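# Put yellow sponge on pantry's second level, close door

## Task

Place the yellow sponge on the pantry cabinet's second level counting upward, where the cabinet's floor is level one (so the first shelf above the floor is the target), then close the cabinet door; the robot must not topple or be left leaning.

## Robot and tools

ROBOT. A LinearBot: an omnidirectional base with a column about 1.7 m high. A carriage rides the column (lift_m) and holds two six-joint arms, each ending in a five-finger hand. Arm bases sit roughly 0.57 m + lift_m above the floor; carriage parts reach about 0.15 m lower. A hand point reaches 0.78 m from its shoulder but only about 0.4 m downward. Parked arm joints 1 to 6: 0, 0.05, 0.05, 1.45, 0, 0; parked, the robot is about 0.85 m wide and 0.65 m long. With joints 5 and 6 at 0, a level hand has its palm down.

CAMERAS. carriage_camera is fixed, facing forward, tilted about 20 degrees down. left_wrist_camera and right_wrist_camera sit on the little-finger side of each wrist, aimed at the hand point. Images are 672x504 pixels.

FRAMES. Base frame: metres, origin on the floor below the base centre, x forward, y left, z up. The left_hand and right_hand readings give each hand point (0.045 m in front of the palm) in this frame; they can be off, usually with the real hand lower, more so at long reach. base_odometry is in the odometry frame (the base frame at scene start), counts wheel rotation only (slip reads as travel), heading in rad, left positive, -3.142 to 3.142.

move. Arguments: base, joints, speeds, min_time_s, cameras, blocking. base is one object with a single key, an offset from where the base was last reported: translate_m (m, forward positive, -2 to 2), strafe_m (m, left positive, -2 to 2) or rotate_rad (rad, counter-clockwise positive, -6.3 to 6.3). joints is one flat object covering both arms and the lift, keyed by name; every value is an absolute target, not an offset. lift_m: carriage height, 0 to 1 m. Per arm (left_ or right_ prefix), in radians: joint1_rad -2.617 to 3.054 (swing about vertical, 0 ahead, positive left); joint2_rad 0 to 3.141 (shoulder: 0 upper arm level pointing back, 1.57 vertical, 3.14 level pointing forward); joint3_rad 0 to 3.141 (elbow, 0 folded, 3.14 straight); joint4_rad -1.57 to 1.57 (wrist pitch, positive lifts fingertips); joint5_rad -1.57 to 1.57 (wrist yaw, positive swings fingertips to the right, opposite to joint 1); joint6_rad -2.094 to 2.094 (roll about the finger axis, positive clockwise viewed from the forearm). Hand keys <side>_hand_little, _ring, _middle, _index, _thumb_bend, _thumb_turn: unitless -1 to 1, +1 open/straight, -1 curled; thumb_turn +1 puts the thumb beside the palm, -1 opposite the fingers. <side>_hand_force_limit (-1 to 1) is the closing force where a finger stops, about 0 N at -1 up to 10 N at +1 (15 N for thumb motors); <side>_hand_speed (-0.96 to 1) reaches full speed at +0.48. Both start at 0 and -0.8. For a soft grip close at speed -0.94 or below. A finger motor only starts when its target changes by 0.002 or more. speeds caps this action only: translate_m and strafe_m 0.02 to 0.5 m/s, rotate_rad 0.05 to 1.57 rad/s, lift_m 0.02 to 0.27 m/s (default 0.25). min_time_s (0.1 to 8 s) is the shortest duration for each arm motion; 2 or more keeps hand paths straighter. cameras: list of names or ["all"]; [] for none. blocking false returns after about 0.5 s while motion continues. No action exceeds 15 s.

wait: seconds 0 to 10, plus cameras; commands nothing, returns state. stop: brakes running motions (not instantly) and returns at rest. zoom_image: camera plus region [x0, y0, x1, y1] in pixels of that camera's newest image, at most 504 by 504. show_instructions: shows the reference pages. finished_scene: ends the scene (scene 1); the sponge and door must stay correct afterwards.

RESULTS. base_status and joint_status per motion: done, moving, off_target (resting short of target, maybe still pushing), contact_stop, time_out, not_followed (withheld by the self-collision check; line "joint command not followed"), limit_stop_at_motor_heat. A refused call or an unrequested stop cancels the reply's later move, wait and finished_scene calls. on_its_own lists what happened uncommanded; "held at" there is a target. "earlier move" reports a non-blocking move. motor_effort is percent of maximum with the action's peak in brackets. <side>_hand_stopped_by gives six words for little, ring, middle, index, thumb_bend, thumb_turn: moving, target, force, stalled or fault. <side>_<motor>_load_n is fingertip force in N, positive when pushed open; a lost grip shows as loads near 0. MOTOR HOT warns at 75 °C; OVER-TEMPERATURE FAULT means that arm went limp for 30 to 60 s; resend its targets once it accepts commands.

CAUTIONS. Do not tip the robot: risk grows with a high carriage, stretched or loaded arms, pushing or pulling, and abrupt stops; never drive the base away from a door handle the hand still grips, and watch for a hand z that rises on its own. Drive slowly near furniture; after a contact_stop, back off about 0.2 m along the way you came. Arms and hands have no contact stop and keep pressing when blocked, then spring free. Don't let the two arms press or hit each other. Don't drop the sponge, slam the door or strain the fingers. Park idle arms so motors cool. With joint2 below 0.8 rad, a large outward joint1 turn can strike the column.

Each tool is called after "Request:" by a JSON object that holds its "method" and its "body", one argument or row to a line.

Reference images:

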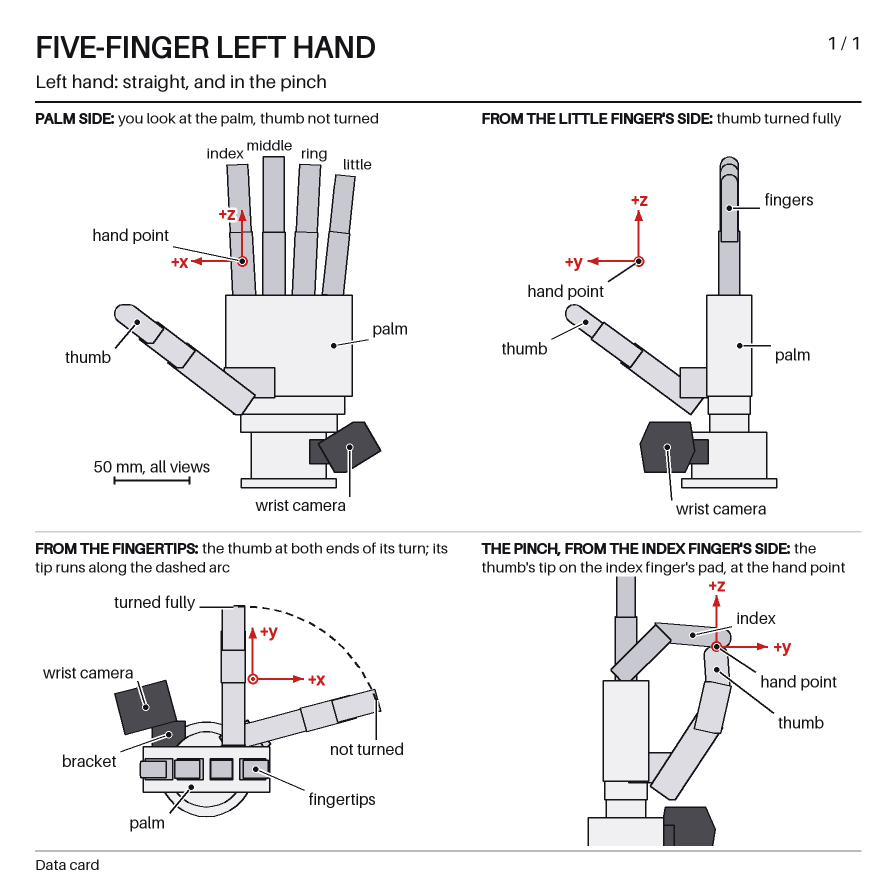

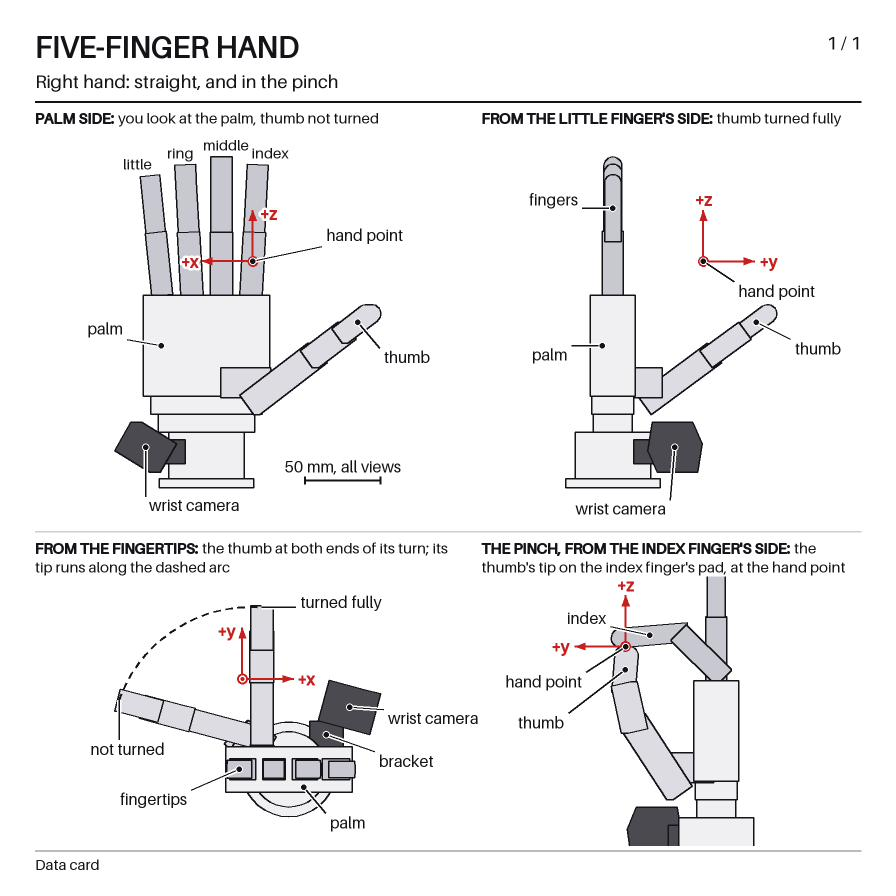

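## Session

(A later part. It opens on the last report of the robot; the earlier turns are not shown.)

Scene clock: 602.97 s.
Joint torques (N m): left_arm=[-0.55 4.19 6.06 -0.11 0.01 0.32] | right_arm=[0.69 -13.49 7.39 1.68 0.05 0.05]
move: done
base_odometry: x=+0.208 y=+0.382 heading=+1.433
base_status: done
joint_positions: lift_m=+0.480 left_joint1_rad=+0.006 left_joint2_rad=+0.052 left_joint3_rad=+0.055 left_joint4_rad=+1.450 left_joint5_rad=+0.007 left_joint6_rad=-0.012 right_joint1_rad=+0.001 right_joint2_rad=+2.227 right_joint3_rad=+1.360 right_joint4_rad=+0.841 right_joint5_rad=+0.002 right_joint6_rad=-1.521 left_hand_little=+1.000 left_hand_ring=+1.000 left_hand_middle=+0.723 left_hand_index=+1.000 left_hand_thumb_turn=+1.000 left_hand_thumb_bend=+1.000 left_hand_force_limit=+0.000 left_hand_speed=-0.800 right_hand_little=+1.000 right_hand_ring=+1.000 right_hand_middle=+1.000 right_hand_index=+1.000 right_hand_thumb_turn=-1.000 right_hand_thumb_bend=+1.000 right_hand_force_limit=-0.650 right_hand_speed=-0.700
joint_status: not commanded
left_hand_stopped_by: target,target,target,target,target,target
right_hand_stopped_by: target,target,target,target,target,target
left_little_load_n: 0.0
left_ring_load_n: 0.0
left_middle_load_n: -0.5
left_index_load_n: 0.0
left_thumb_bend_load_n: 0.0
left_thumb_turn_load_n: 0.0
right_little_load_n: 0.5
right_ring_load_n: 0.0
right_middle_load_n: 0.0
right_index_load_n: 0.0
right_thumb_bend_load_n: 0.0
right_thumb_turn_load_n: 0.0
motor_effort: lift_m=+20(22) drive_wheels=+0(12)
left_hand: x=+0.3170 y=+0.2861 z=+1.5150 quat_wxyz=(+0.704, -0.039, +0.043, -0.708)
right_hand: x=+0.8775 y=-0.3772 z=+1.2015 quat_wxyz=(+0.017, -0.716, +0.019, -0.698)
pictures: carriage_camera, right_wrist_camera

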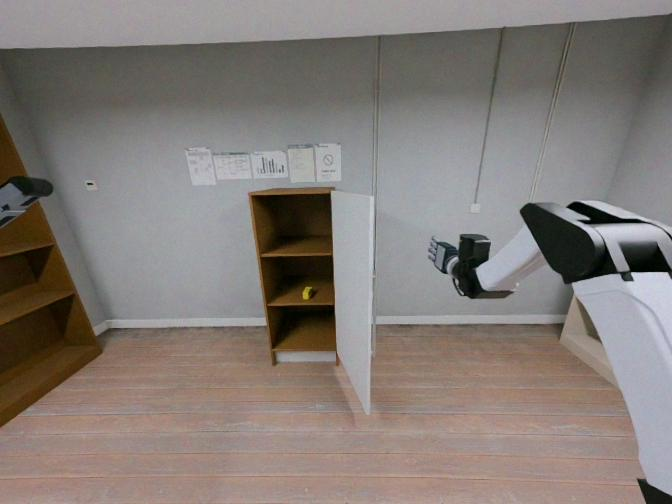

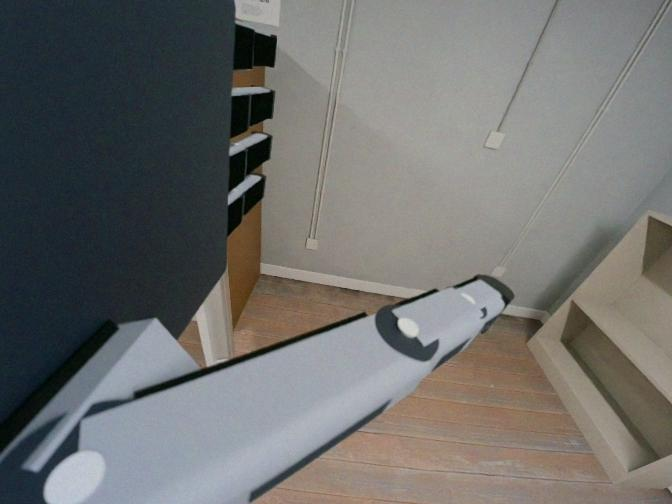

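Request:
{"method": "move", "body": {
  "base": {"translate_m": 0.32},
  "speeds": {"translate_m": 0.15},
  "cameras": ["right_wrist_camera", "carriage_camera"]
}}

Scene clock: 608.23 s.
Joint torques (N m): left_arm=[-0.53 4.18 5.91 -0.1 -0.02 0.27] | right_arm=[0.7 -13.33 7.21 1.68 0.02 0.03]
move: done
base_odometry: x=+0.252 y=+0.699 heading=+1.432
base_status: done
joint_positions: lift_m=+0.480 left_joint1_rad=+0.006 left_joint2_rad=+0.052 left_joint3_rad=+0.055 left_joint4_rad=+1.450 left_joint5_rad=+0.007 left_joint6_rad=-0.012 right_joint1_rad=+0.001 right_joint2_rad=+2.227 right_joint3_rad=+1.360 right_joint4_rad=+0.839 right_joint5_rad=+0.002 right_joint6_rad=-1.521 left_hand_little=+1.000 left_hand_ring=+1.000 left_hand_middle=+0.723 left_hand_index=+1.000 left_hand_thumb_turn=+1.000 left_hand_thumb_bend=+1.000 left_hand_force_limit=+0.000 left_hand_speed=-0.800 right_hand_little=+1.000 right_hand_ring=+1.000 right_hand_middle=+1.000 right_hand_index=+1.000 right_hand_thumb_turn=-1.000 right_hand_thumb_bend=+1.000 right_hand_force_limit=-0.650 right_hand_speed=-0.700
joint_status: not commanded
left_hand_stopped_by: target,target,target,target,target,target
right_hand_stopped_by: target,target,target,target,target,target
left_little_load_n: 0.0
left_ring_load_n: 0.0
left_middle_load_n: 0.0
left_index_load_n: 0.0
left_thumb_bend_load_n: 0.0
left_thumb_turn_load_n: 0.0
right_little_load_n: 0.0
right_ring_load_n: 0.0
right_middle_load_n: 0.0
right_index_load_n: 0.0
right_thumb_bend_load_n: 0.0
right_thumb_turn_load_n: 0.5
motor_effort: lift_m=+21(22) drive_wheels=-1(13)
left_hand: x=+0.3171 y=+0.2861 z=+1.5150 quat_wxyz=(+0.704, -0.039, +0.043, -0.708)
right_hand: x=+0.8775 y=-0.3772 z=+1.2010 quat_wxyz=(+0.017, -0.717, +0.019, -0.697)
pictures: carriage_camera, right_wrist_camera

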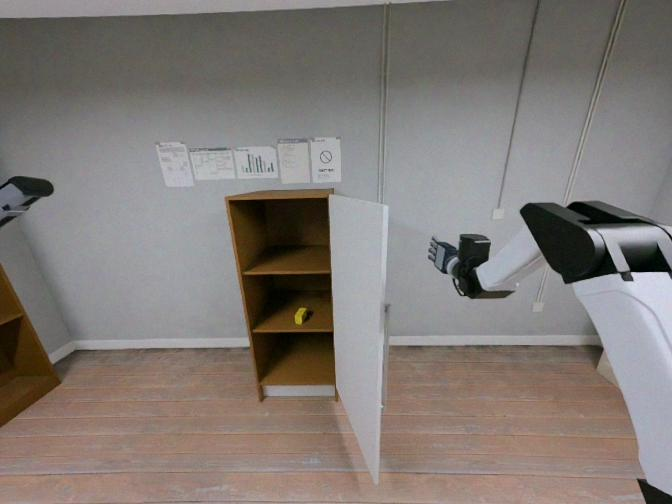

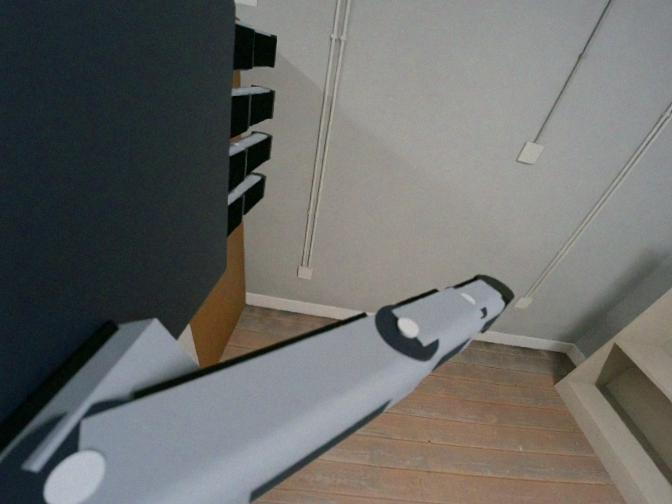

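Request:
{"method": "move", "body": {
  "base": {"strafe_m": 0.16},
  "speeds": {"strafe_m": 0.08},
  "cameras": ["right_wrist_camera", "carriage_camera"]
}}

Scene clock: 615.10 s.
Joint torques (N m): left_arm=[-0.54 4.04 6.08 -0.13 0.01 0.26] | right_arm=[0.81 -13.5 7.51 1.66 0.01 0.04]
move: done
base_odometry: x=+0.094 y=+0.721 heading=+1.432
base_status: done
joint_positions: lift_m=+0.480 left_joint1_rad=+0.006 left_joint2_rad=+0.052 left_joint3_rad=+0.055 left_joint4_rad=+1.450 left_joint5_rad=+0.007 left_joint6_rad=-0.012 right_joint1_rad=-0.001 right_joint2_rad=+2.227 right_joint3_rad=+1.360 right_joint4_rad=+0.839 right_joint5_rad=+0.002 right_joint6_rad=-1.521 left_hand_little=+1.000 left_hand_ring=+1.000 left_hand_middle=+0.723 left_hand_index=+1.000 left_hand_thumb_turn=+1.000 left_hand_thumb_bend=+1.000 left_hand_force_limit=+0.000 left_hand_speed=-0.800 right_hand_little=+1.000 right_hand_ring=+1.000 right_hand_middle=+1.000 right_hand_index=+1.000 right_hand_thumb_turn=-1.000 right_hand_thumb_bend=+1.000 right_hand_force_limit=-0.650 right_hand_speed=-0.700
joint_status: not commanded
left_hand_stopped_by: target,target,target,target,target,target
right_hand_stopped_by: target,target,target,target,target,target
left_little_load_n: 0.0
left_ring_load_n: 0.0
left_middle_load_n: 0.0
left_index_load_n: 0.0
left_thumb_bend_load_n: 0.0
left_thumb_turn_load_n: 0.0
right_little_load_n: 0.0
right_ring_load_n: 0.0
right_middle_load_n: 0.0
right_index_load_n: 0.0
right_thumb_bend_load_n: 0.0
right_thumb_turn_load_n: 0.0
motor_effort: lift_m=+19(22) drive_wheels=+0(11)
left_hand: x=+0.3171 y=+0.2862 z=+1.5150 quat_wxyz=(+0.704, -0.039, +0.043, -0.708)
right_hand: x=+0.8774 y=-0.3782 z=+1.2009 quat_wxyz=(+0.016, -0.717, +0.019, -0.697)
pictures: carriage_camera, right_wrist_camera

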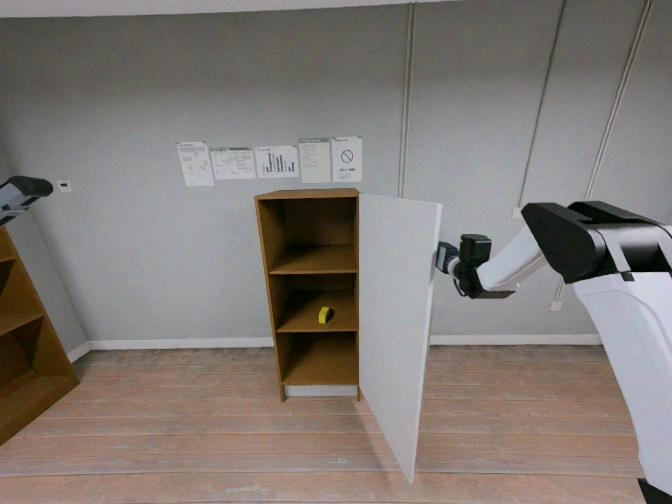

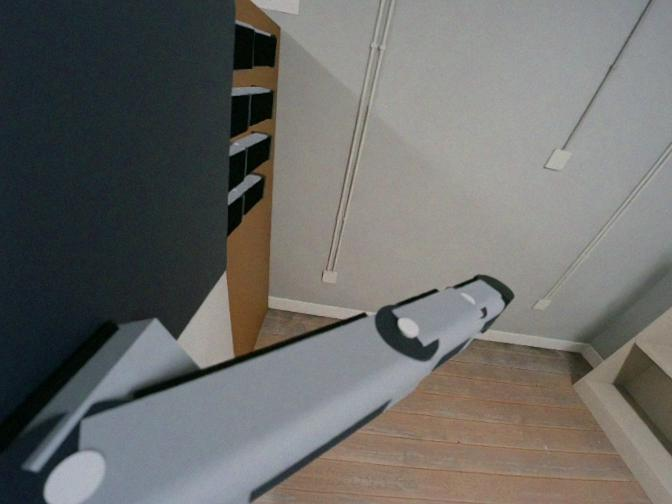

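Request:
{"method": "move", "body": {
  "base": {"strafe_m": 0.12},
  "speeds": {"strafe_m": 0.06},
  "cameras": ["right_wrist_camera", "carriage_camera"]
}}

Scene clock: 619.83 s.
Joint torques (N m): left_arm=[-0.57 4.27 6.17 -0.09 -0.02 0.28] | right_arm=[0.87 -13.37 7.39 1.69 -0.01 0.04]
move: done
base_odometry: x=-0.025 y=+0.738 heading=+1.432
base_status: done
joint_positions: lift_m=+0.480 left_joint1_rad=+0.006 left_joint2_rad=+0.052 left_joint3_rad=+0.055 left_joint4_rad=+1.450 left_joint5_rad=+0.006 left_joint6_rad=-0.012 right_joint1_rad=-0.002 right_joint2_rad=+2.227 right_joint3_rad=+1.360 right_joint4_rad=+0.839 right_joint5_rad=+0.007 right_joint6_rad=-1.521 left_hand_little=+1.000 left_hand_ring=+1.000 left_hand_middle=+0.723 left_hand_index=+1.000 left_hand_thumb_turn=+1.000 left_hand_thumb_bend=+1.000 left_hand_force_limit=+0.000 left_hand_speed=-0.800 right_hand_little=+1.000 right_hand_ring=+1.000 right_hand_middle=+1.000 right_hand_index=+1.000 right_hand_thumb_turn=-1.000 right_hand_thumb_bend=+1.000 right_hand_force_limit=-0.650 right_hand_speed=-0.700
joint_status: not commanded
left_hand_stopped_by: target,target,target,target,target,target
right_hand_stopped_by: target,target,target,target,target,target
left_little_load_n: 0.0
left_ring_load_n: -0.5
left_middle_load_n: 0.0
left_index_load_n: 0.0
left_thumb_bend_load_n: 0.5
left_thumb_turn_load_n: 0.0
right_little_load_n: 0.0
right_ring_load_n: 0.0
right_middle_load_n: 0.0
right_index_load_n: 0.0
right_thumb_bend_load_n: 0.0
right_thumb_turn_load_n: 0.5
motor_effort: lift_m=+21(22) drive_wheels=+0(8)
left_hand: x=+0.3171 y=+0.2863 z=+1.5150 quat_wxyz=(+0.704, -0.039, +0.043, -0.708)
right_hand: x=+0.8770 y=-0.3796 z=+1.2009 quat_wxyz=(+0.014, -0.717, +0.021, -0.697)
pictures: carriage_camera, right_wrist_camera

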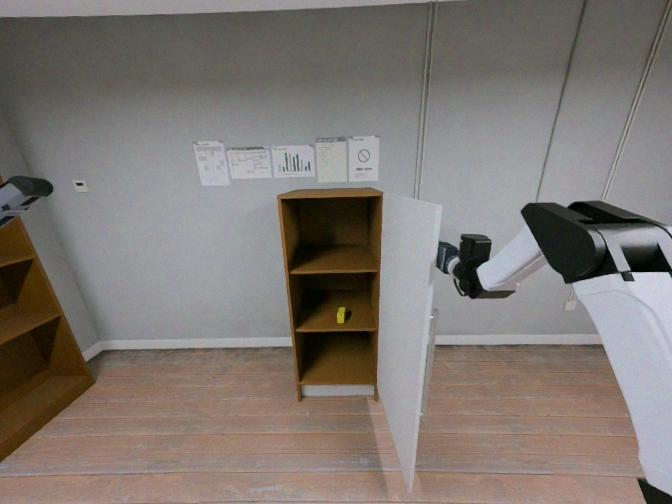

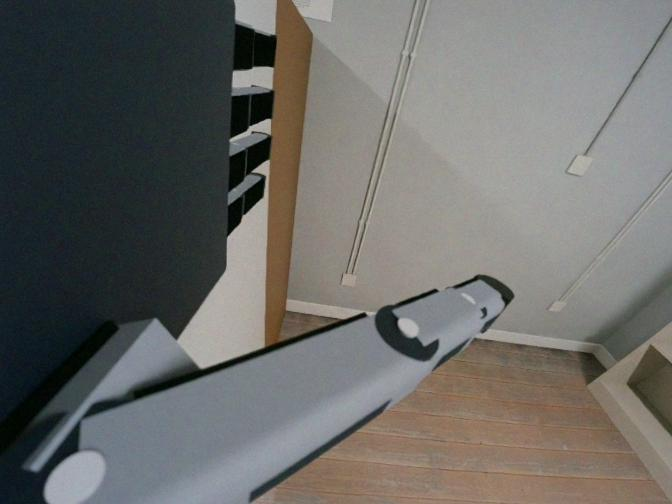

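Request:
{"method": "move", "body": {
  "base": {"strafe_m": 0.14},
  "speeds": {"strafe_m": 0.07},
  "cameras": ["right_wrist_camera", "carriage_camera"]
}}

Scene clock: 623.73 s.
Joint torques (N m): left_arm=[-0.66 4.11 5.87 -0.1 -0.01 0.25] | right_arm=[0.98 -13.44 7.27 1.71 -0.04 0.04]
move: done
base_odometry: x=-0.164 y=+0.758 heading=+1.432
base_status: done
joint_positions: lift_m=+0.480 left_joint1_rad=+0.006 left_joint2_rad=+0.052 left_joint3_rad=+0.055 left_joint4_rad=+1.450 left_joint5_rad=+0.006 left_joint6_rad=-0.012 right_joint1_rad=-0.003 right_joint2_rad=+2.227 right_joint3_rad=+1.360 right_joint4_rad=+0.839 right_joint5_rad=+0.008 right_joint6_rad=-1.521 left_hand_little=+1.000 left_hand_ring=+1.000 left_hand_middle=+0.723 left_hand_index=+1.000 left_hand_thumb_turn=+1.000 left_hand_thumb_bend=+1.000 left_hand_force_limit=+0.000 left_hand_speed=-0.800 right_hand_little=+1.000 right_hand_ring=+1.000 right_hand_middle=+1.000 right_hand_index=+1.000 right_hand_thumb_turn=-1.000 right_hand_thumb_bend=+1.000 right_hand_force_limit=-0.650 right_hand_speed=-0.700
joint_status: not commanded
left_hand_stopped_by: target,target,target,target,target,target
right_hand_stopped_by: target,target,target,target,target,target
left_little_load_n: 0.0
left_ring_load_n: 0.0
left_middle_load_n: 0.0
left_index_load_n: 0.0
left_thumb_bend_load_n: 0.0
left_thumb_turn_load_n: 0.0
right_little_load_n: 0.0
right_ring_load_n: 0.0
right_middle_load_n: 0.0
right_index_load_n: 0.0
right_thumb_bend_load_n: 0.0
right_thumb_turn_load_n: 0.5
motor_effort: lift_m=+20(22) drive_wheels=+1(9)
left_hand: x=+0.3171 y=+0.2864 z=+1.5150 quat_wxyz=(+0.704, -0.040, +0.043, -0.708)
right_hand: x=+0.8769 y=-0.3805 z=+1.2008 quat_wxyz=(+0.013, -0.717, +0.022, -0.697)
pictures: carriage_camera, right_wrist_camera

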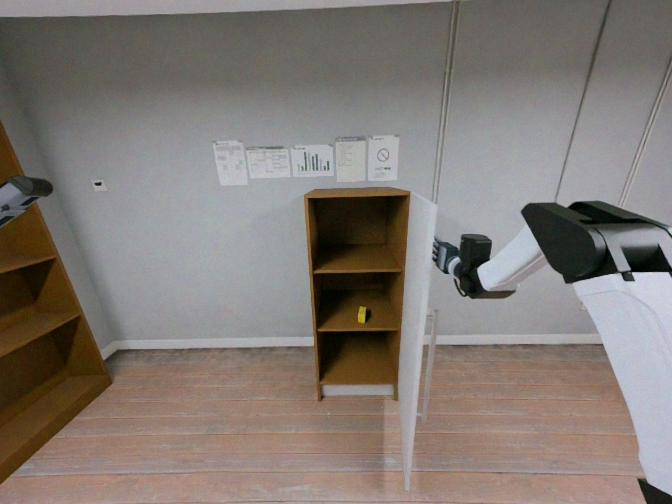

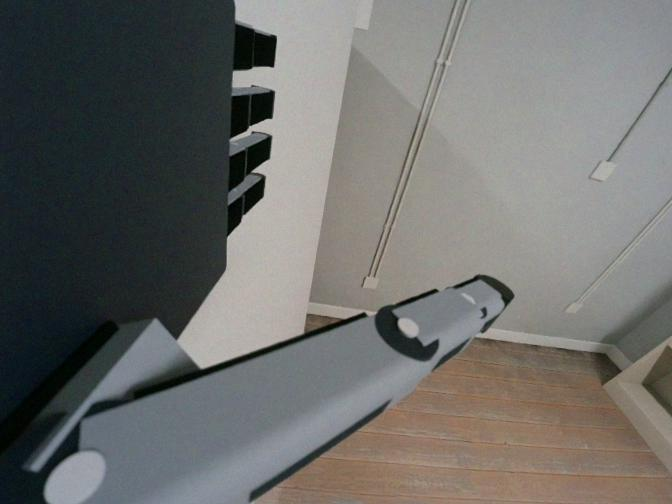

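Request:
{"method": "move", "body": {
  "joints": {"right_joint5_rad": 0.8},
  "min_time_s": 2
}}

Request:
{"method": "move", "body": {
  "base": {"strafe_m": 0.2},
  "speeds": {"strafe_m": 0.1},
  "cameras": ["right_wrist_camera", "carriage_camera"]
}}

Scene clock: 631.83 s.
Joint torques (N m): left_arm=[-0.55 4.23 6.15 -0.13 -0.03 0.28] | right_arm=[0.99 -13.26 7.09 1.45 0.17 0.05]
move: done
base_odometry: x=-0.164 y=+0.758 heading=+1.432
base_status: not commanded
joint_positions: lift_m=+0.480 left_joint1_rad=+0.006 left_joint2_rad=+0.052 left_joint3_rad=+0.055 left_joint4_rad=+1.450 left_joint5_rad=+0.006 left_joint6_rad=-0.012 right_joint1_rad=-0.003 right_joint2_rad=+2.227 right_joint3_rad=+1.360 right_joint4_rad=+0.839 right_joint5_rad=+0.789 right_joint6_rad=-1.521 left_hand_little=+1.000 left_hand_ring=+1.000 left_hand_middle=+0.723 left_hand_index=+1.000 left_hand_thumb_turn=+1.000 left_hand_thumb_bend=+1.000 left_hand_force_limit=+0.000 left_hand_speed=-0.800 right_hand_little=+1.000 right_hand_ring=+1.000 right_hand_middle=+1.000 right_hand_index=+1.000 right_hand_thumb_turn=-1.000 right_hand_thumb_bend=+1.000 right_hand_force_limit=-0.650 right_hand_speed=-0.700
joint_status: all done
left_hand_stopped_by: target,target,target,target,target,target
right_hand_stopped_by: target,target,target,target,target,target
left_little_load_n: 0.0
left_ring_load_n: 0.0
left_middle_load_n: 0.0
left_index_load_n: 0.0
left_thumb_bend_load_n: 0.0
left_thumb_turn_load_n: 0.0
right_little_load_n: 0.0
right_ring_load_n: 0.5
right_middle_load_n: 0.0
right_index_load_n: 0.0
right_thumb_bend_load_n: 0.0
right_thumb_turn_load_n: 0.5
motor_effort: lift_m=+20(22) drive_wheels=+1(1)
left_hand: x=+0.3171 y=+0.2864 z=+1.5150 quat_wxyz=(+0.704, -0.040, +0.043, -0.708)
right_hand: x=+0.7782 y=-0.4992 z=+1.2036 quat_wxyz=(-0.260, -0.655, +0.285, -0.650)
pictures: none

Scene clock: 634.53 s.
Joint torques (N m): left_arm=[-0.49 4.04 5.9 -0.12 0 0.24] | right_arm=[0.85 -13.24 7.12 1.41 0.14 0.04]
move: done
base_odometry: x=-0.362 y=+0.786 heading=+1.432
base_status: done
joint_positions: lift_m=+0.480 left_joint1_rad=+0.006 left_joint2_rad=+0.052 left_joint3_rad=+0.055 left_joint4_rad=+1.450 left_joint5_rad=+0.006 left_joint6_rad=-0.012 right_joint1_rad=-0.002 right_joint2_rad=+2.227 right_joint3_rad=+1.360 right_joint4_rad=+0.839 right_joint5_rad=+0.793 right_joint6_rad=-1.521 left_hand_little=+1.000 left_hand_ring=+1.000 left_hand_middle=+0.723 left_hand_index=+1.000 left_hand_thumb_turn=+1.000 left_hand_thumb_bend=+1.000 left_hand_force_limit=+0.000 left_hand_speed=-0.800 right_hand_little=+1.000 right_hand_ring=+1.000 right_hand_middle=+1.000 right_hand_index=+1.000 right_hand_thumb_turn=-1.000 right_hand_thumb_bend=+1.000 right_hand_force_limit=-0.650 right_hand_speed=-0.700
joint_status: not commanded
left_hand_stopped_by: target,target,target,target,target,target
right_hand_stopped_by: target,target,target,target,target,target
left_little_load_n: 0.0
left_ring_load_n: 0.0
left_middle_load_n: 0.0
left_index_load_n: 0.5
left_thumb_bend_load_n: 0.0
left_thumb_turn_load_n: 0.0
right_little_load_n: 0.0
right_ring_load_n: 0.0
right_middle_load_n: 0.0
right_index_load_n: 0.0
right_thumb_bend_load_n: -0.5
right_thumb_turn_load_n: 0.5
motor_effort: lift_m=+22(22) drive_wheels=+0(12)
left_hand: x=+0.3170 y=+0.2864 z=+1.5151 quat_wxyz=(+0.704, -0.040, +0.043, -0.708)
right_hand: x=+0.7776 y=-0.4989 z=+1.2037 quat_wxyz=(-0.262, -0.655, +0.286, -0.649)
pictures: carriage_camera, right_wrist_camera

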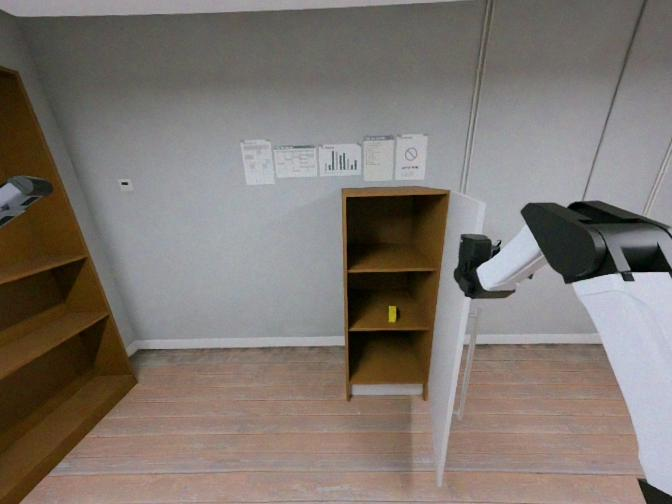

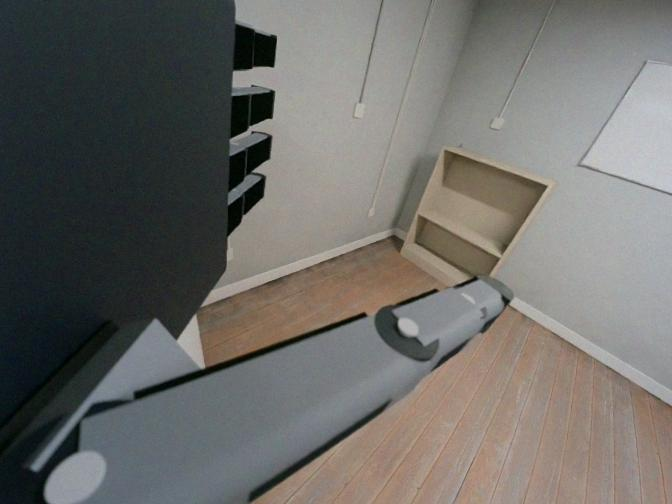

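Request:
{"method": "move", "body": {
  "base": {"strafe_m": 0.12},
  "speeds": {"strafe_m": 0.07},
  "cameras": ["right_wrist_camera", "carriage_camera"]
}}

Scene clock: 639.37 s.
Joint torques (N m): left_arm=[-0.44 4.21 6.05 -0.06 -0.04 0.29] | right_arm=[1.01 -13.22 7.16 1.44 -0.01 0.05]
move: done
base_odometry: x=-0.481 y=+0.803 heading=+1.431
base_status: done
joint_positions: lift_m=+0.480 left_joint1_rad=+0.006 left_joint2_rad=+0.052 left_joint3_rad=+0.055 left_joint4_rad=+1.450 left_joint5_rad=+0.006 left_joint6_rad=-0.012 right_joint1_rad=-0.002 right_joint2_rad=+2.227 right_joint3_rad=+1.360 right_joint4_rad=+0.839 right_joint5_rad=+0.808 right_joint6_rad=-1.521 left_hand_little=+1.000 left_hand_ring=+1.000 left_hand_middle=+0.723 left_hand_index=+1.000 left_hand_thumb_turn=+1.000 left_hand_thumb_bend=+1.000 left_hand_force_limit=+0.000 left_hand_speed=-0.800 right_hand_little=+1.000 right_hand_ring=+1.000 right_hand_middle=+1.000 right_hand_index=+1.000 right_hand_thumb_turn=-1.000 right_hand_thumb_bend=+1.000 right_hand_force_limit=-0.650 right_hand_speed=-0.700
joint_status: not commanded
left_hand_stopped_by: target,target,target,target,target,target
right_hand_stopped_by: target,target,target,target,target,target
left_little_load_n: 0.0
left_ring_load_n: 0.0
left_middle_load_n: 0.0
left_index_load_n: 0.0
left_thumb_bend_load_n: 0.0
left_thumb_turn_load_n: 0.0
right_little_load_n: 0.0
right_ring_load_n: 0.0
right_middle_load_n: 0.0
right_index_load_n: 0.0
right_thumb_bend_load_n: 0.0
right_thumb_turn_load_n: 0.0
motor_effort: lift_m=+21(22) drive_wheels=+0(13)
left_hand: x=+0.3170 y=+0.2864 z=+1.5151 quat_wxyz=(+0.704, -0.040, +0.043, -0.708)
right_hand: x=+0.7749 y=-0.5005 z=+1.2037 quat_wxyz=(-0.266, -0.652, +0.291, -0.647)
pictures: carriage_camera, right_wrist_camera

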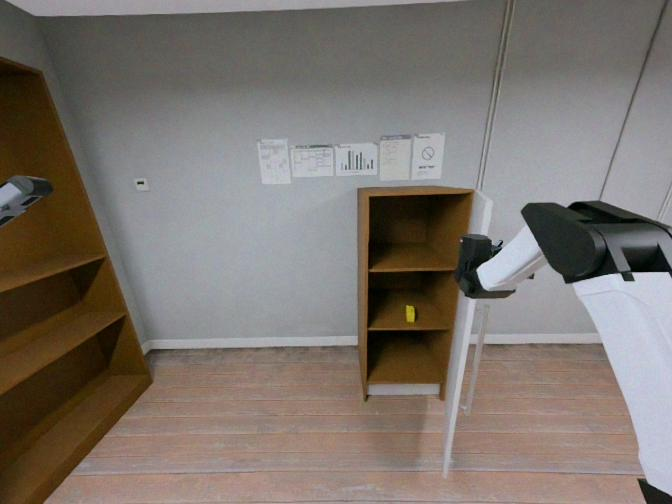

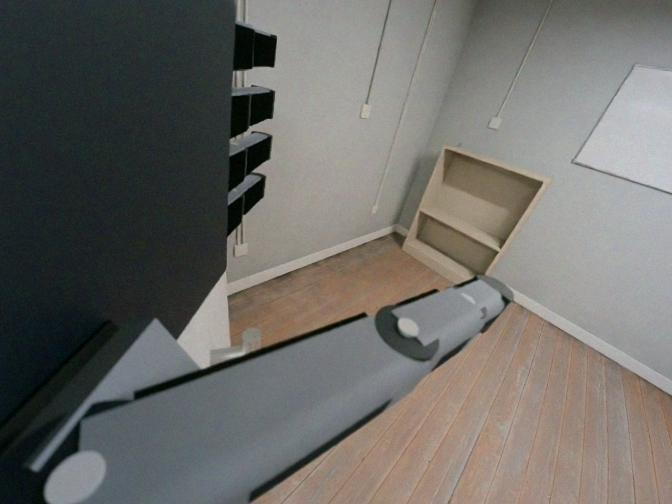

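Request:
{"method": "move", "body": {
  "base": {"strafe_m": 0.12},
  "speeds": {"strafe_m": 0.08}
}}

Request:
{"method": "move", "body": {
  "base": {"translate_m": 0.06},
  "speeds": {"translate_m": 0.06},
  "cameras": ["right_wrist_camera", "carriage_camera"]
}}

Scene clock: 644.53 s.
Joint torques (N m): left_arm=[-0.5 4.22 6.27 -0.1 0.02 0.28] | right_arm=[0.88 -13.24 7.16 1.45 -0.05 0.05]
move: done
base_odometry: x=-0.599 y=+0.820 heading=+1.431
base_status: done
joint_positions: lift_m=+0.480 left_joint1_rad=+0.006 left_joint2_rad=+0.052 left_joint3_rad=+0.055 left_joint4_rad=+1.450 left_joint5_rad=+0.005 left_joint6_rad=-0.012 right_joint1_rad=-0.001 right_joint2_rad=+2.227 right_joint3_rad=+1.360 right_joint4_rad=+0.839 right_joint5_rad=+0.808 right_joint6_rad=-1.521 left_hand_little=+1.000 left_hand_ring=+1.000 left_hand_middle=+0.723 left_hand_index=+1.000 left_hand_thumb_turn=+1.000 left_hand_thumb_bend=+1.000 left_hand_force_limit=+0.000 left_hand_speed=-0.800 right_hand_little=+1.000 right_hand_ring=+1.000 right_hand_middle=+1.000 right_hand_index=+1.000 right_hand_thumb_turn=-1.000 right_hand_thumb_bend=+1.000 right_hand_force_limit=-0.650 right_hand_speed=-0.700
joint_status: not commanded
left_hand_stopped_by: target,target,target,target,target,target
right_hand_stopped_by: target,target,target,target,target,target
left_little_load_n: 0.0
left_ring_load_n: 0.0
left_middle_load_n: 0.0
left_index_load_n: 0.0
left_thumb_bend_load_n: 0.0
left_thumb_turn_load_n: 0.0
right_little_load_n: 0.0
right_ring_load_n: -0.5
right_middle_load_n: -0.5
right_index_load_n: 0.0
right_thumb_bend_load_n: 0.0
right_thumb_turn_load_n: 0.0
motor_effort: lift_m=+20(22) drive_wheels=+1(10)
left_hand: x=+0.3170 y=+0.2865 z=+1.5151 quat_wxyz=(+0.704, -0.040, +0.043, -0.708)
right_hand: x=+0.7751 y=-0.4999 z=+1.2037 quat_wxyz=(-0.266, -0.652, +0.291, -0.647)
pictures: none

Scene clock: 646.07 s.
Joint torques (N m): left_arm=[-0.73 4.04 6.04 -0.11 -0.02 0.26] | right_arm=[0.9 -13.35 7.16 1.42 -0.04 0.04]
move: done
base_odometry: x=-0.591 y=+0.879 heading=+1.432
base_status: done
joint_positions: lift_m=+0.480 left_joint1_rad=+0.006 left_joint2_rad=+0.052 left_joint3_rad=+0.055 left_joint4_rad=+1.450 left_joint5_rad=+0.005 left_joint6_rad=-0.012 right_joint1_rad=-0.002 right_joint2_rad=+2.227 right_joint3_rad=+1.360 right_joint4_rad=+0.839 right_joint5_rad=+0.808 right_joint6_rad=-1.521 left_hand_little=+1.000 left_hand_ring=+1.000 left_hand_middle=+0.723 left_hand_index=+1.000 left_hand_thumb_turn=+1.000 left_hand_thumb_bend=+1.000 left_hand_force_limit=+0.000 left_hand_speed=-0.800 right_hand_little=+1.000 right_hand_ring=+1.000 right_hand_middle=+1.000 right_hand_index=+1.000 right_hand_thumb_turn=-1.000 right_hand_thumb_bend=+1.000 right_hand_force_limit=-0.650 right_hand_speed=-0.700
joint_status: not commanded
left_hand_stopped_by: target,target,target,target,target,target
right_hand_stopped_by: target,target,target,target,target,target
left_little_load_n: 0.0
left_ring_load_n: 0.0
left_middle_load_n: 0.0
left_index_load_n: 0.0
left_thumb_bend_load_n: 0.0
left_thumb_turn_load_n: 0.5
right_little_load_n: 0.0
right_ring_load_n: 0.0
right_middle_load_n: 0.0
right_index_load_n: 0.0
right_thumb_bend_load_n: 0.0
right_thumb_turn_load_n: 0.0
motor_effort: lift_m=+20(21) drive_wheels=-1(10)
left_hand: x=+0.3172 y=+0.2865 z=+1.5150 quat_wxyz=(+0.704, -0.040, +0.043, -0.708)
right_hand: x=+0.7748 y=-0.5004 z=+1.2037 quat_wxyz=(-0.267, -0.652, +0.291, -0.647)
pictures: carriage_camera, right_wrist_camera

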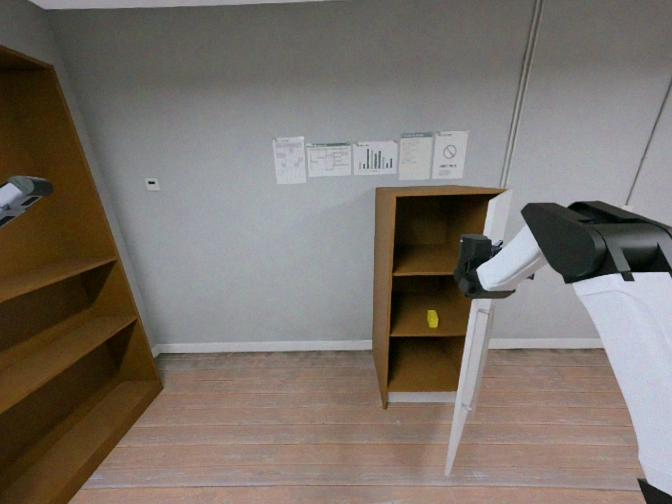

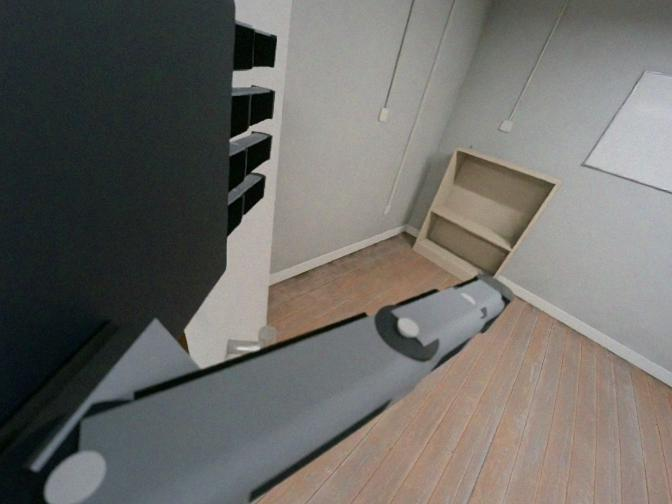

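Request:
{"method": "move", "body": {
  "base": {"strafe_m": 0.12},
  "speeds": {"strafe_m": 0.08}
}}

Request:
{"method": "move", "body": {
  "base": {"translate_m": 0.1},
  "speeds": {"translate_m": 0.06},
  "cameras": ["right_wrist_camera", "carriage_camera"]
}}

Scene clock: 650.40 s.
Joint torques (N m): left_arm=[-0.72 4.08 6.06 -0.15 0.01 0.26] | right_arm=[0.7 -13.29 7.04 1.44 -0.01 0.03]
move: done
base_odometry: x=-0.710 y=+0.896 heading=+1.431
base_status: done
joint_positions: lift_m=+0.480 left_joint1_rad=+0.006 left_joint2_rad=+0.052 left_joint3_rad=+0.055 left_joint4_rad=+1.450 left_joint5_rad=+0.005 left_joint6_rad=-0.012 right_joint1_rad=+0.000 right_joint2_rad=+2.227 right_joint3_rad=+1.360 right_joint4_rad=+0.839 right_joint5_rad=+0.807 right_joint6_rad=-1.521 left_hand_little=+1.000 left_hand_ring=+1.000 left_hand_middle=+0.723 left_hand_index=+1.000 left_hand_thumb_turn=+1.000 left_hand_thumb_bend=+1.000 left_hand_force_limit=+0.000 left_hand_speed=-0.800 right_hand_little=+1.000 right_hand_ring=+1.000 right_hand_middle=+1.000 right_hand_index=+1.000 right_hand_thumb_turn=-1.000 right_hand_thumb_bend=+1.000 right_hand_force_limit=-0.650 right_hand_speed=-0.700
joint_status: not commanded
left_hand_stopped_by: target,target,target,target,target,target
right_hand_stopped_by: target,target,target,target,target,target
left_little_load_n: 0.0
left_ring_load_n: 0.0
left_middle_load_n: 0.0
left_index_load_n: 0.0
left_thumb_bend_load_n: 0.0
left_thumb_turn_load_n: 0.0
right_little_load_n: 0.0
right_ring_load_n: 0.0
right_middle_load_n: 0.0
right_index_load_n: 0.5
right_thumb_bend_load_n: 0.0
right_thumb_turn_load_n: 0.0
motor_effort: lift_m=+20(22) drive_wheels=+0(10)
left_hand: x=+0.3172 y=+0.2865 z=+1.5150 quat_wxyz=(+0.704, -0.040, +0.043, -0.708)
right_hand: x=+0.7754 y=-0.4994 z=+1.2037 quat_wxyz=(-0.266, -0.653, +0.290, -0.648)
pictures: none

Scene clock: 652.60 s.
Joint torques (N m): left_arm=[-0.61 4.1 6.13 -0.16 -0.04 0.24] | right_arm=[0.83 -13.2 7.04 1.42 0 0.05]
move: done
base_odometry: x=-0.697 y=+0.995 heading=+1.432
base_status: done
joint_positions: lift_m=+0.480 left_joint1_rad=+0.006 left_joint2_rad=+0.052 left_joint3_rad=+0.055 left_joint4_rad=+1.449 left_joint5_rad=+0.005 left_joint6_rad=-0.012 right_joint1_rad=+0.000 right_joint2_rad=+2.227 right_joint3_rad=+1.360 right_joint4_rad=+0.839 right_joint5_rad=+0.807 right_joint6_rad=-1.521 left_hand_little=+1.000 left_hand_ring=+1.000 left_hand_middle=+0.723 left_hand_index=+1.000 left_hand_thumb_turn=+1.000 left_hand_thumb_bend=+1.000 left_hand_force_limit=+0.000 left_hand_speed=-0.800 right_hand_little=+1.000 right_hand_ring=+1.000 right_hand_middle=+1.000 right_hand_index=+1.000 right_hand_thumb_turn=-1.000 right_hand_thumb_bend=+1.000 right_hand_force_limit=-0.650 right_hand_speed=-0.700
joint_status: not commanded
left_hand_stopped_by: target,target,target,target,target,target
right_hand_stopped_by: target,target,target,target,target,target
left_little_load_n: 0.0
left_ring_load_n: 0.0
left_middle_load_n: 0.0
left_index_load_n: 0.0
left_thumb_bend_load_n: 0.0
left_thumb_turn_load_n: 0.0
right_little_load_n: 0.0
right_ring_load_n: 0.0
right_middle_load_n: 0.0
right_index_load_n: 0.0
right_thumb_bend_load_n: 0.0
right_thumb_turn_load_n: 0.0
motor_effort: lift_m=+21(22) drive_wheels=-1(11)
left_hand: x=+0.3174 y=+0.2865 z=+1.5149 quat_wxyz=(+0.704, -0.040, +0.043, -0.708)
right_hand: x=+0.7754 y=-0.4993 z=+1.2037 quat_wxyz=(-0.265, -0.653, +0.290, -0.648)
pictures: carriage_camera, right_wrist_camera

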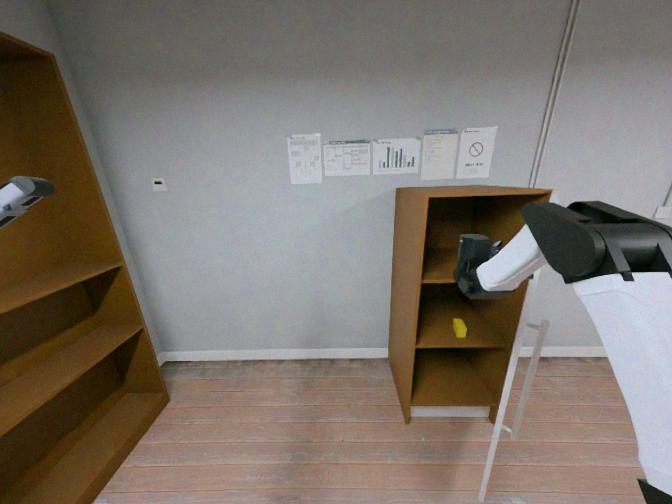

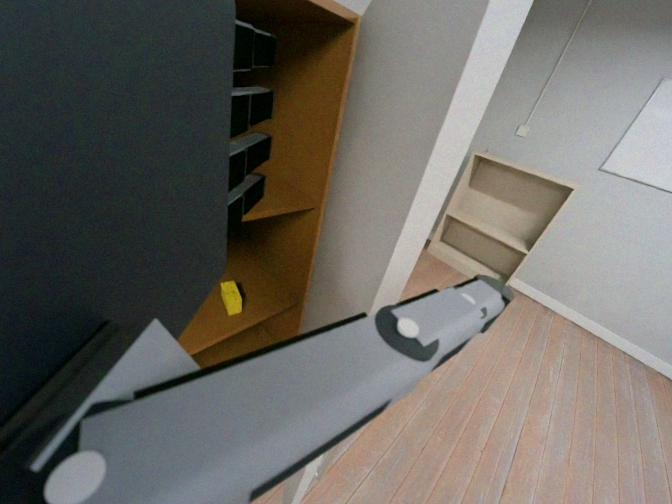

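Request:
{"method": "move", "body": {
  "base": {"translate_m": -0.22},
  "speeds": {"translate_m": 0.2}
}}

Request:
{"method": "move", "body": {
  "base": {"strafe_m": -0.14},
  "speeds": {"strafe_m": 0.15},
  "joints": {"right_joint5_rad": 1.4},
  "min_time_s": 2,
  "cameras": ["right_wrist_camera", "carriage_camera"]
}}

Scene clock: 665.93 s.
Joint torques (N m): left_arm=[-0.69 4.07 5.79 -0.11 0 0.27] | right_arm=[0.72 -13.08 7.09 1.46 0.04 0.06]
move: done
base_odometry: x=-0.727 y=+0.777 heading=+1.432
base_status: done
joint_positions: lift_m=+0.480 left_joint1_rad=+0.006 left_joint2_rad=+0.052 left_joint3_rad=+0.055 left_joint4_rad=+1.449 left_joint5_rad=+0.005 left_joint6_rad=-0.012 right_joint1_rad=+0.000 right_joint2_rad=+2.227 right_joint3_rad=+1.360 right_joint4_rad=+0.839 right_joint5_rad=+0.805 right_joint6_rad=-1.521 left_hand_little=+1.000 left_hand_ring=+1.000 left_hand_middle=+0.723 left_hand_index=+1.000 left_hand_thumb_turn=+1.000 left_hand_thumb_bend=+1.000 left_hand_force_limit=+0.000 left_hand_speed=-0.800 right_hand_little=+1.000 right_hand_ring=+1.000 right_hand_middle=+1.000 right_hand_index=+1.000 right_hand_thumb_turn=-1.000 right_hand_thumb_bend=+1.000 right_hand_force_limit=-0.650 right_hand_speed=-0.700
joint_status: not commanded
left_hand_stopped_by: target,target,target,target,target,target
right_hand_stopped_by: target,target,target,target,target,target
left_little_load_n: 0.0
left_ring_load_n: 0.0
left_middle_load_n: 0.0
left_index_load_n: 0.0
left_thumb_bend_load_n: 0.0
left_thumb_turn_load_n: 0.0
right_little_load_n: 0.0
right_ring_load_n: 0.0
right_middle_load_n: 0.0
right_index_load_n: 0.0
right_thumb_bend_load_n: 0.0
right_thumb_turn_load_n: 0.0
motor_effort: lift_m=+19(22) drive_wheels=+1(11)
left_hand: x=+0.3173 y=+0.2865 z=+1.5150 quat_wxyz=(+0.704, -0.040, +0.043, -0.708)
right_hand: x=+0.7756 y=-0.4992 z=+1.2037 quat_wxyz=(-0.265, -0.653, +0.290, -0.648)
pictures: none

Scene clock: 668.23 s.
Joint torques (N m): left_arm=[-0.61 4.26 6 -0.09 -0.01 0.26] | right_arm=[0.69 -12.9 6.58 1.05 0.19 0.05]
move: done
base_odometry: x=-0.589 y=+0.758 heading=+1.432
base_status: done
joint_positions: lift_m=+0.480 left_joint1_rad=+0.006 left_joint2_rad=+0.052 left_joint3_rad=+0.055 left_joint4_rad=+1.449 left_joint5_rad=+0.005 left_joint6_rad=-0.012 right_joint1_rad=+0.001 right_joint2_rad=+2.227 right_joint3_rad=+1.360 right_joint4_rad=+0.839 right_joint5_rad=+1.389 right_joint6_rad=-1.521 left_hand_little=+1.000 left_hand_ring=+1.000 left_hand_middle=+0.723 left_hand_index=+1.000 left_hand_thumb_turn=+1.000 left_hand_thumb_bend=+1.000 left_hand_force_limit=+0.000 left_hand_speed=-0.800 right_hand_little=+1.000 right_hand_ring=+1.000 right_hand_middle=+1.000 right_hand_index=+1.000 right_hand_thumb_turn=-1.000 right_hand_thumb_bend=+1.000 right_hand_force_limit=-0.650 right_hand_speed=-0.700
joint_status: all done
left_hand_stopped_by: target,target,target,target,target,target
right_hand_stopped_by: target,target,target,target,target,target
left_little_load_n: 0.0
left_ring_load_n: 0.0
left_middle_load_n: 0.0
left_index_load_n: 0.0
left_thumb_bend_load_n: 0.0
left_thumb_turn_load_n: 0.0
right_little_load_n: 0.0
right_ring_load_n: 0.0
right_middle_load_n: 0.0
right_index_load_n: 0.0
right_thumb_bend_load_n: 0.0
right_thumb_turn_load_n: 0.0
motor_effort: lift_m=+20(22) drive_wheels=+0(10)
left_hand: x=+0.3173 y=+0.2866 z=+1.5150 quat_wxyz=(+0.704, -0.040, +0.043, -0.708)
right_hand: x=+0.6612 y=-0.5195 z=+1.2070 quat_wxyz=(-0.445, -0.540, +0.459, -0.547)
pictures: carriage_camera, right_wrist_camera

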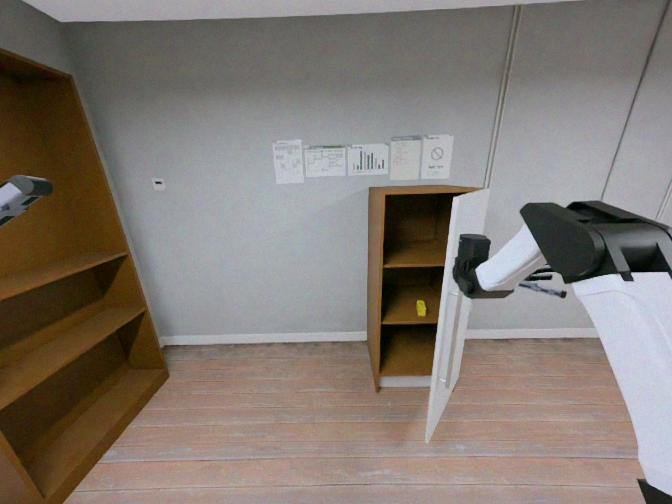

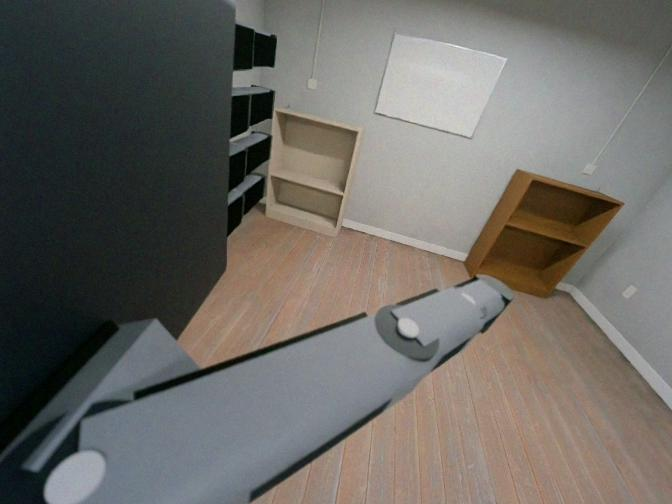

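Request:
{"method": "move", "body": {
  "base": {"strafe_m": -0.05},
  "speeds": {"strafe_m": 0.1}
}}

Request:
{"method": "move", "body": {
  "base": {"translate_m": 0.2},
  "speeds": {"translate_m": 0.12},
  "cameras": ["right_wrist_camera", "carriage_camera"]
}}

Scene clock: 674.83 s.
Joint torques (N m): left_arm=[-0.58 4.14 6.16 -0.06 0.04 0.24] | right_arm=[0.7 -12.93 6.68 1.11 0.17 0.04]
move: done
base_odometry: x=-0.539 y=+0.750 heading=+1.432
base_status: done
joint_positions: lift_m=+0.480 left_joint1_rad=+0.006 left_joint2_rad=+0.052 left_joint3_rad=+0.055 left_joint4_rad=+1.449 left_joint5_rad=+0.004 left_joint6_rad=-0.012 right_joint1_rad=+0.000 right_joint2_rad=+2.227 right_joint3_rad=+1.360 right_joint4_rad=+0.839 right_joint5_rad=+1.391 right_joint6_rad=-1.521 left_hand_little=+1.000 left_hand_ring=+1.000 left_hand_middle=+0.723 left_hand_index=+1.000 left_hand_thumb_turn=+1.000 left_hand_thumb_bend=+1.000 left_hand_force_limit=+0.000 left_hand_speed=-0.800 right_hand_little=+1.000 right_hand_ring=+1.000 right_hand_middle=+1.000 right_hand_index=+1.000 right_hand_thumb_turn=-1.000 right_hand_thumb_bend=+1.000 right_hand_force_limit=-0.650 right_hand_speed=-0.700
joint_status: not commanded
left_hand_stopped_by: target,target,target,target,target,target
right_hand_stopped_by: target,target,target,target,target,target
left_little_load_n: 0.0
left_ring_load_n: 0.0
left_middle_load_n: 0.0
left_index_load_n: 0.0
left_thumb_bend_load_n: 0.0
left_thumb_turn_load_n: 0.0
right_little_load_n: 0.0
right_ring_load_n: 0.0
right_middle_load_n: 0.0
right_index_load_n: 0.0
right_thumb_bend_load_n: 0.0
right_thumb_turn_load_n: 0.5
motor_effort: lift_m=+21(22) drive_wheels=+1(11)
left_hand: x=+0.3173 y=+0.2867 z=+1.5150 quat_wxyz=(+0.704, -0.040, +0.043, -0.708)
right_hand: x=+0.6605 y=-0.5200 z=+1.2070 quat_wxyz=(-0.446, -0.539, +0.460, -0.546)
pictures: none

Scene clock: 677.27 s.
Joint torques (N m): left_arm=[-0.5 4.34 6.16 -0.13 0.01 0.27] | right_arm=[0.69 -12.9 6.63 1.07 0.14 0.02]
move: done
base_odometry: x=-0.511 y=+0.949 heading=+1.431
base_status: done
joint_positions: lift_m=+0.480 left_joint1_rad=+0.006 left_joint2_rad=+0.052 left_joint3_rad=+0.055 left_joint4_rad=+1.450 left_joint5_rad=+0.004 left_joint6_rad=-0.012 right_joint1_rad=+0.000 right_joint2_rad=+2.227 right_joint3_rad=+1.360 right_joint4_rad=+0.839 right_joint5_rad=+1.394 right_joint6_rad=-1.521 left_hand_little=+1.000 left_hand_ring=+1.000 left_hand_middle=+0.723 left_hand_index=+1.000 left_hand_thumb_turn=+1.000 left_hand_thumb_bend=+1.000 left_hand_force_limit=+0.000 left_hand_speed=-0.800 right_hand_little=+1.000 right_hand_ring=+1.000 right_hand_middle=+1.000 right_hand_index=+1.000 right_hand_thumb_turn=-1.000 right_hand_thumb_bend=+1.000 right_hand_force_limit=-0.650 right_hand_speed=-0.700
joint_status: not commanded
left_hand_stopped_by: target,target,target,target,target,target
right_hand_stopped_by: target,target,target,target,target,target
left_little_load_n: 0.0
left_ring_load_n: 0.0
left_middle_load_n: 0.0
left_index_load_n: 0.0
left_thumb_bend_load_n: 0.0
left_thumb_turn_load_n: 0.0
right_little_load_n: 0.0
right_ring_load_n: 0.0
right_middle_load_n: 0.0
right_index_load_n: 0.0
right_thumb_bend_load_n: 0.0
right_thumb_turn_load_n: 0.5
motor_effort: lift_m=+21(22) drive_wheels=-1(12)
left_hand: x=+0.3171 y=+0.2867 z=+1.5151 quat_wxyz=(+0.704, -0.040, +0.042, -0.708)
right_hand: x=+0.6600 y=-0.5199 z=+1.2071 quat_wxyz=(-0.447, -0.539, +0.461, -0.546)
pictures: carriage_camera, right_wrist_camera

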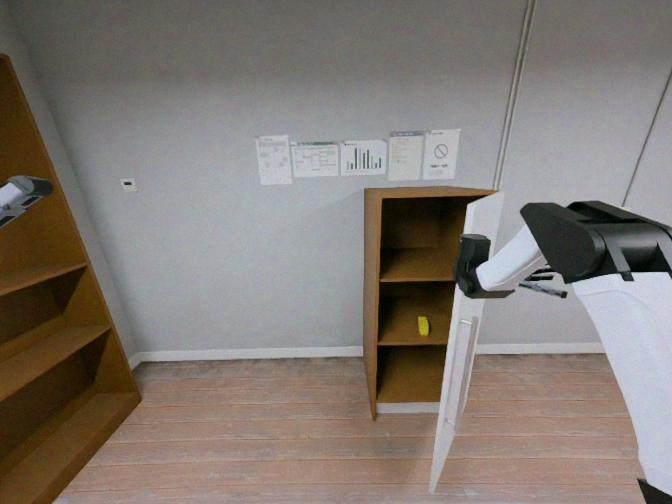

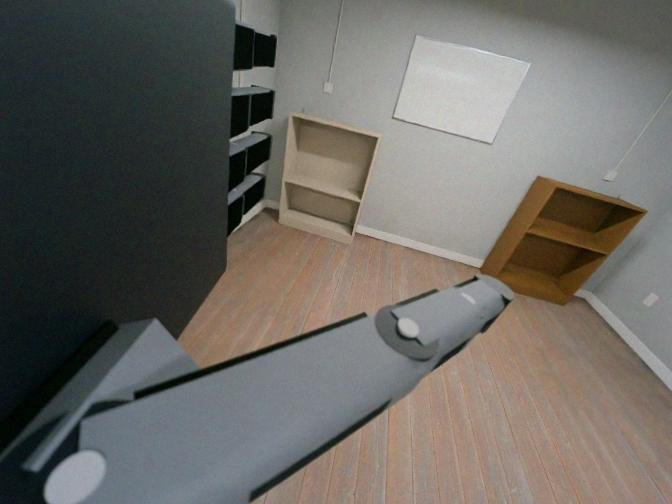

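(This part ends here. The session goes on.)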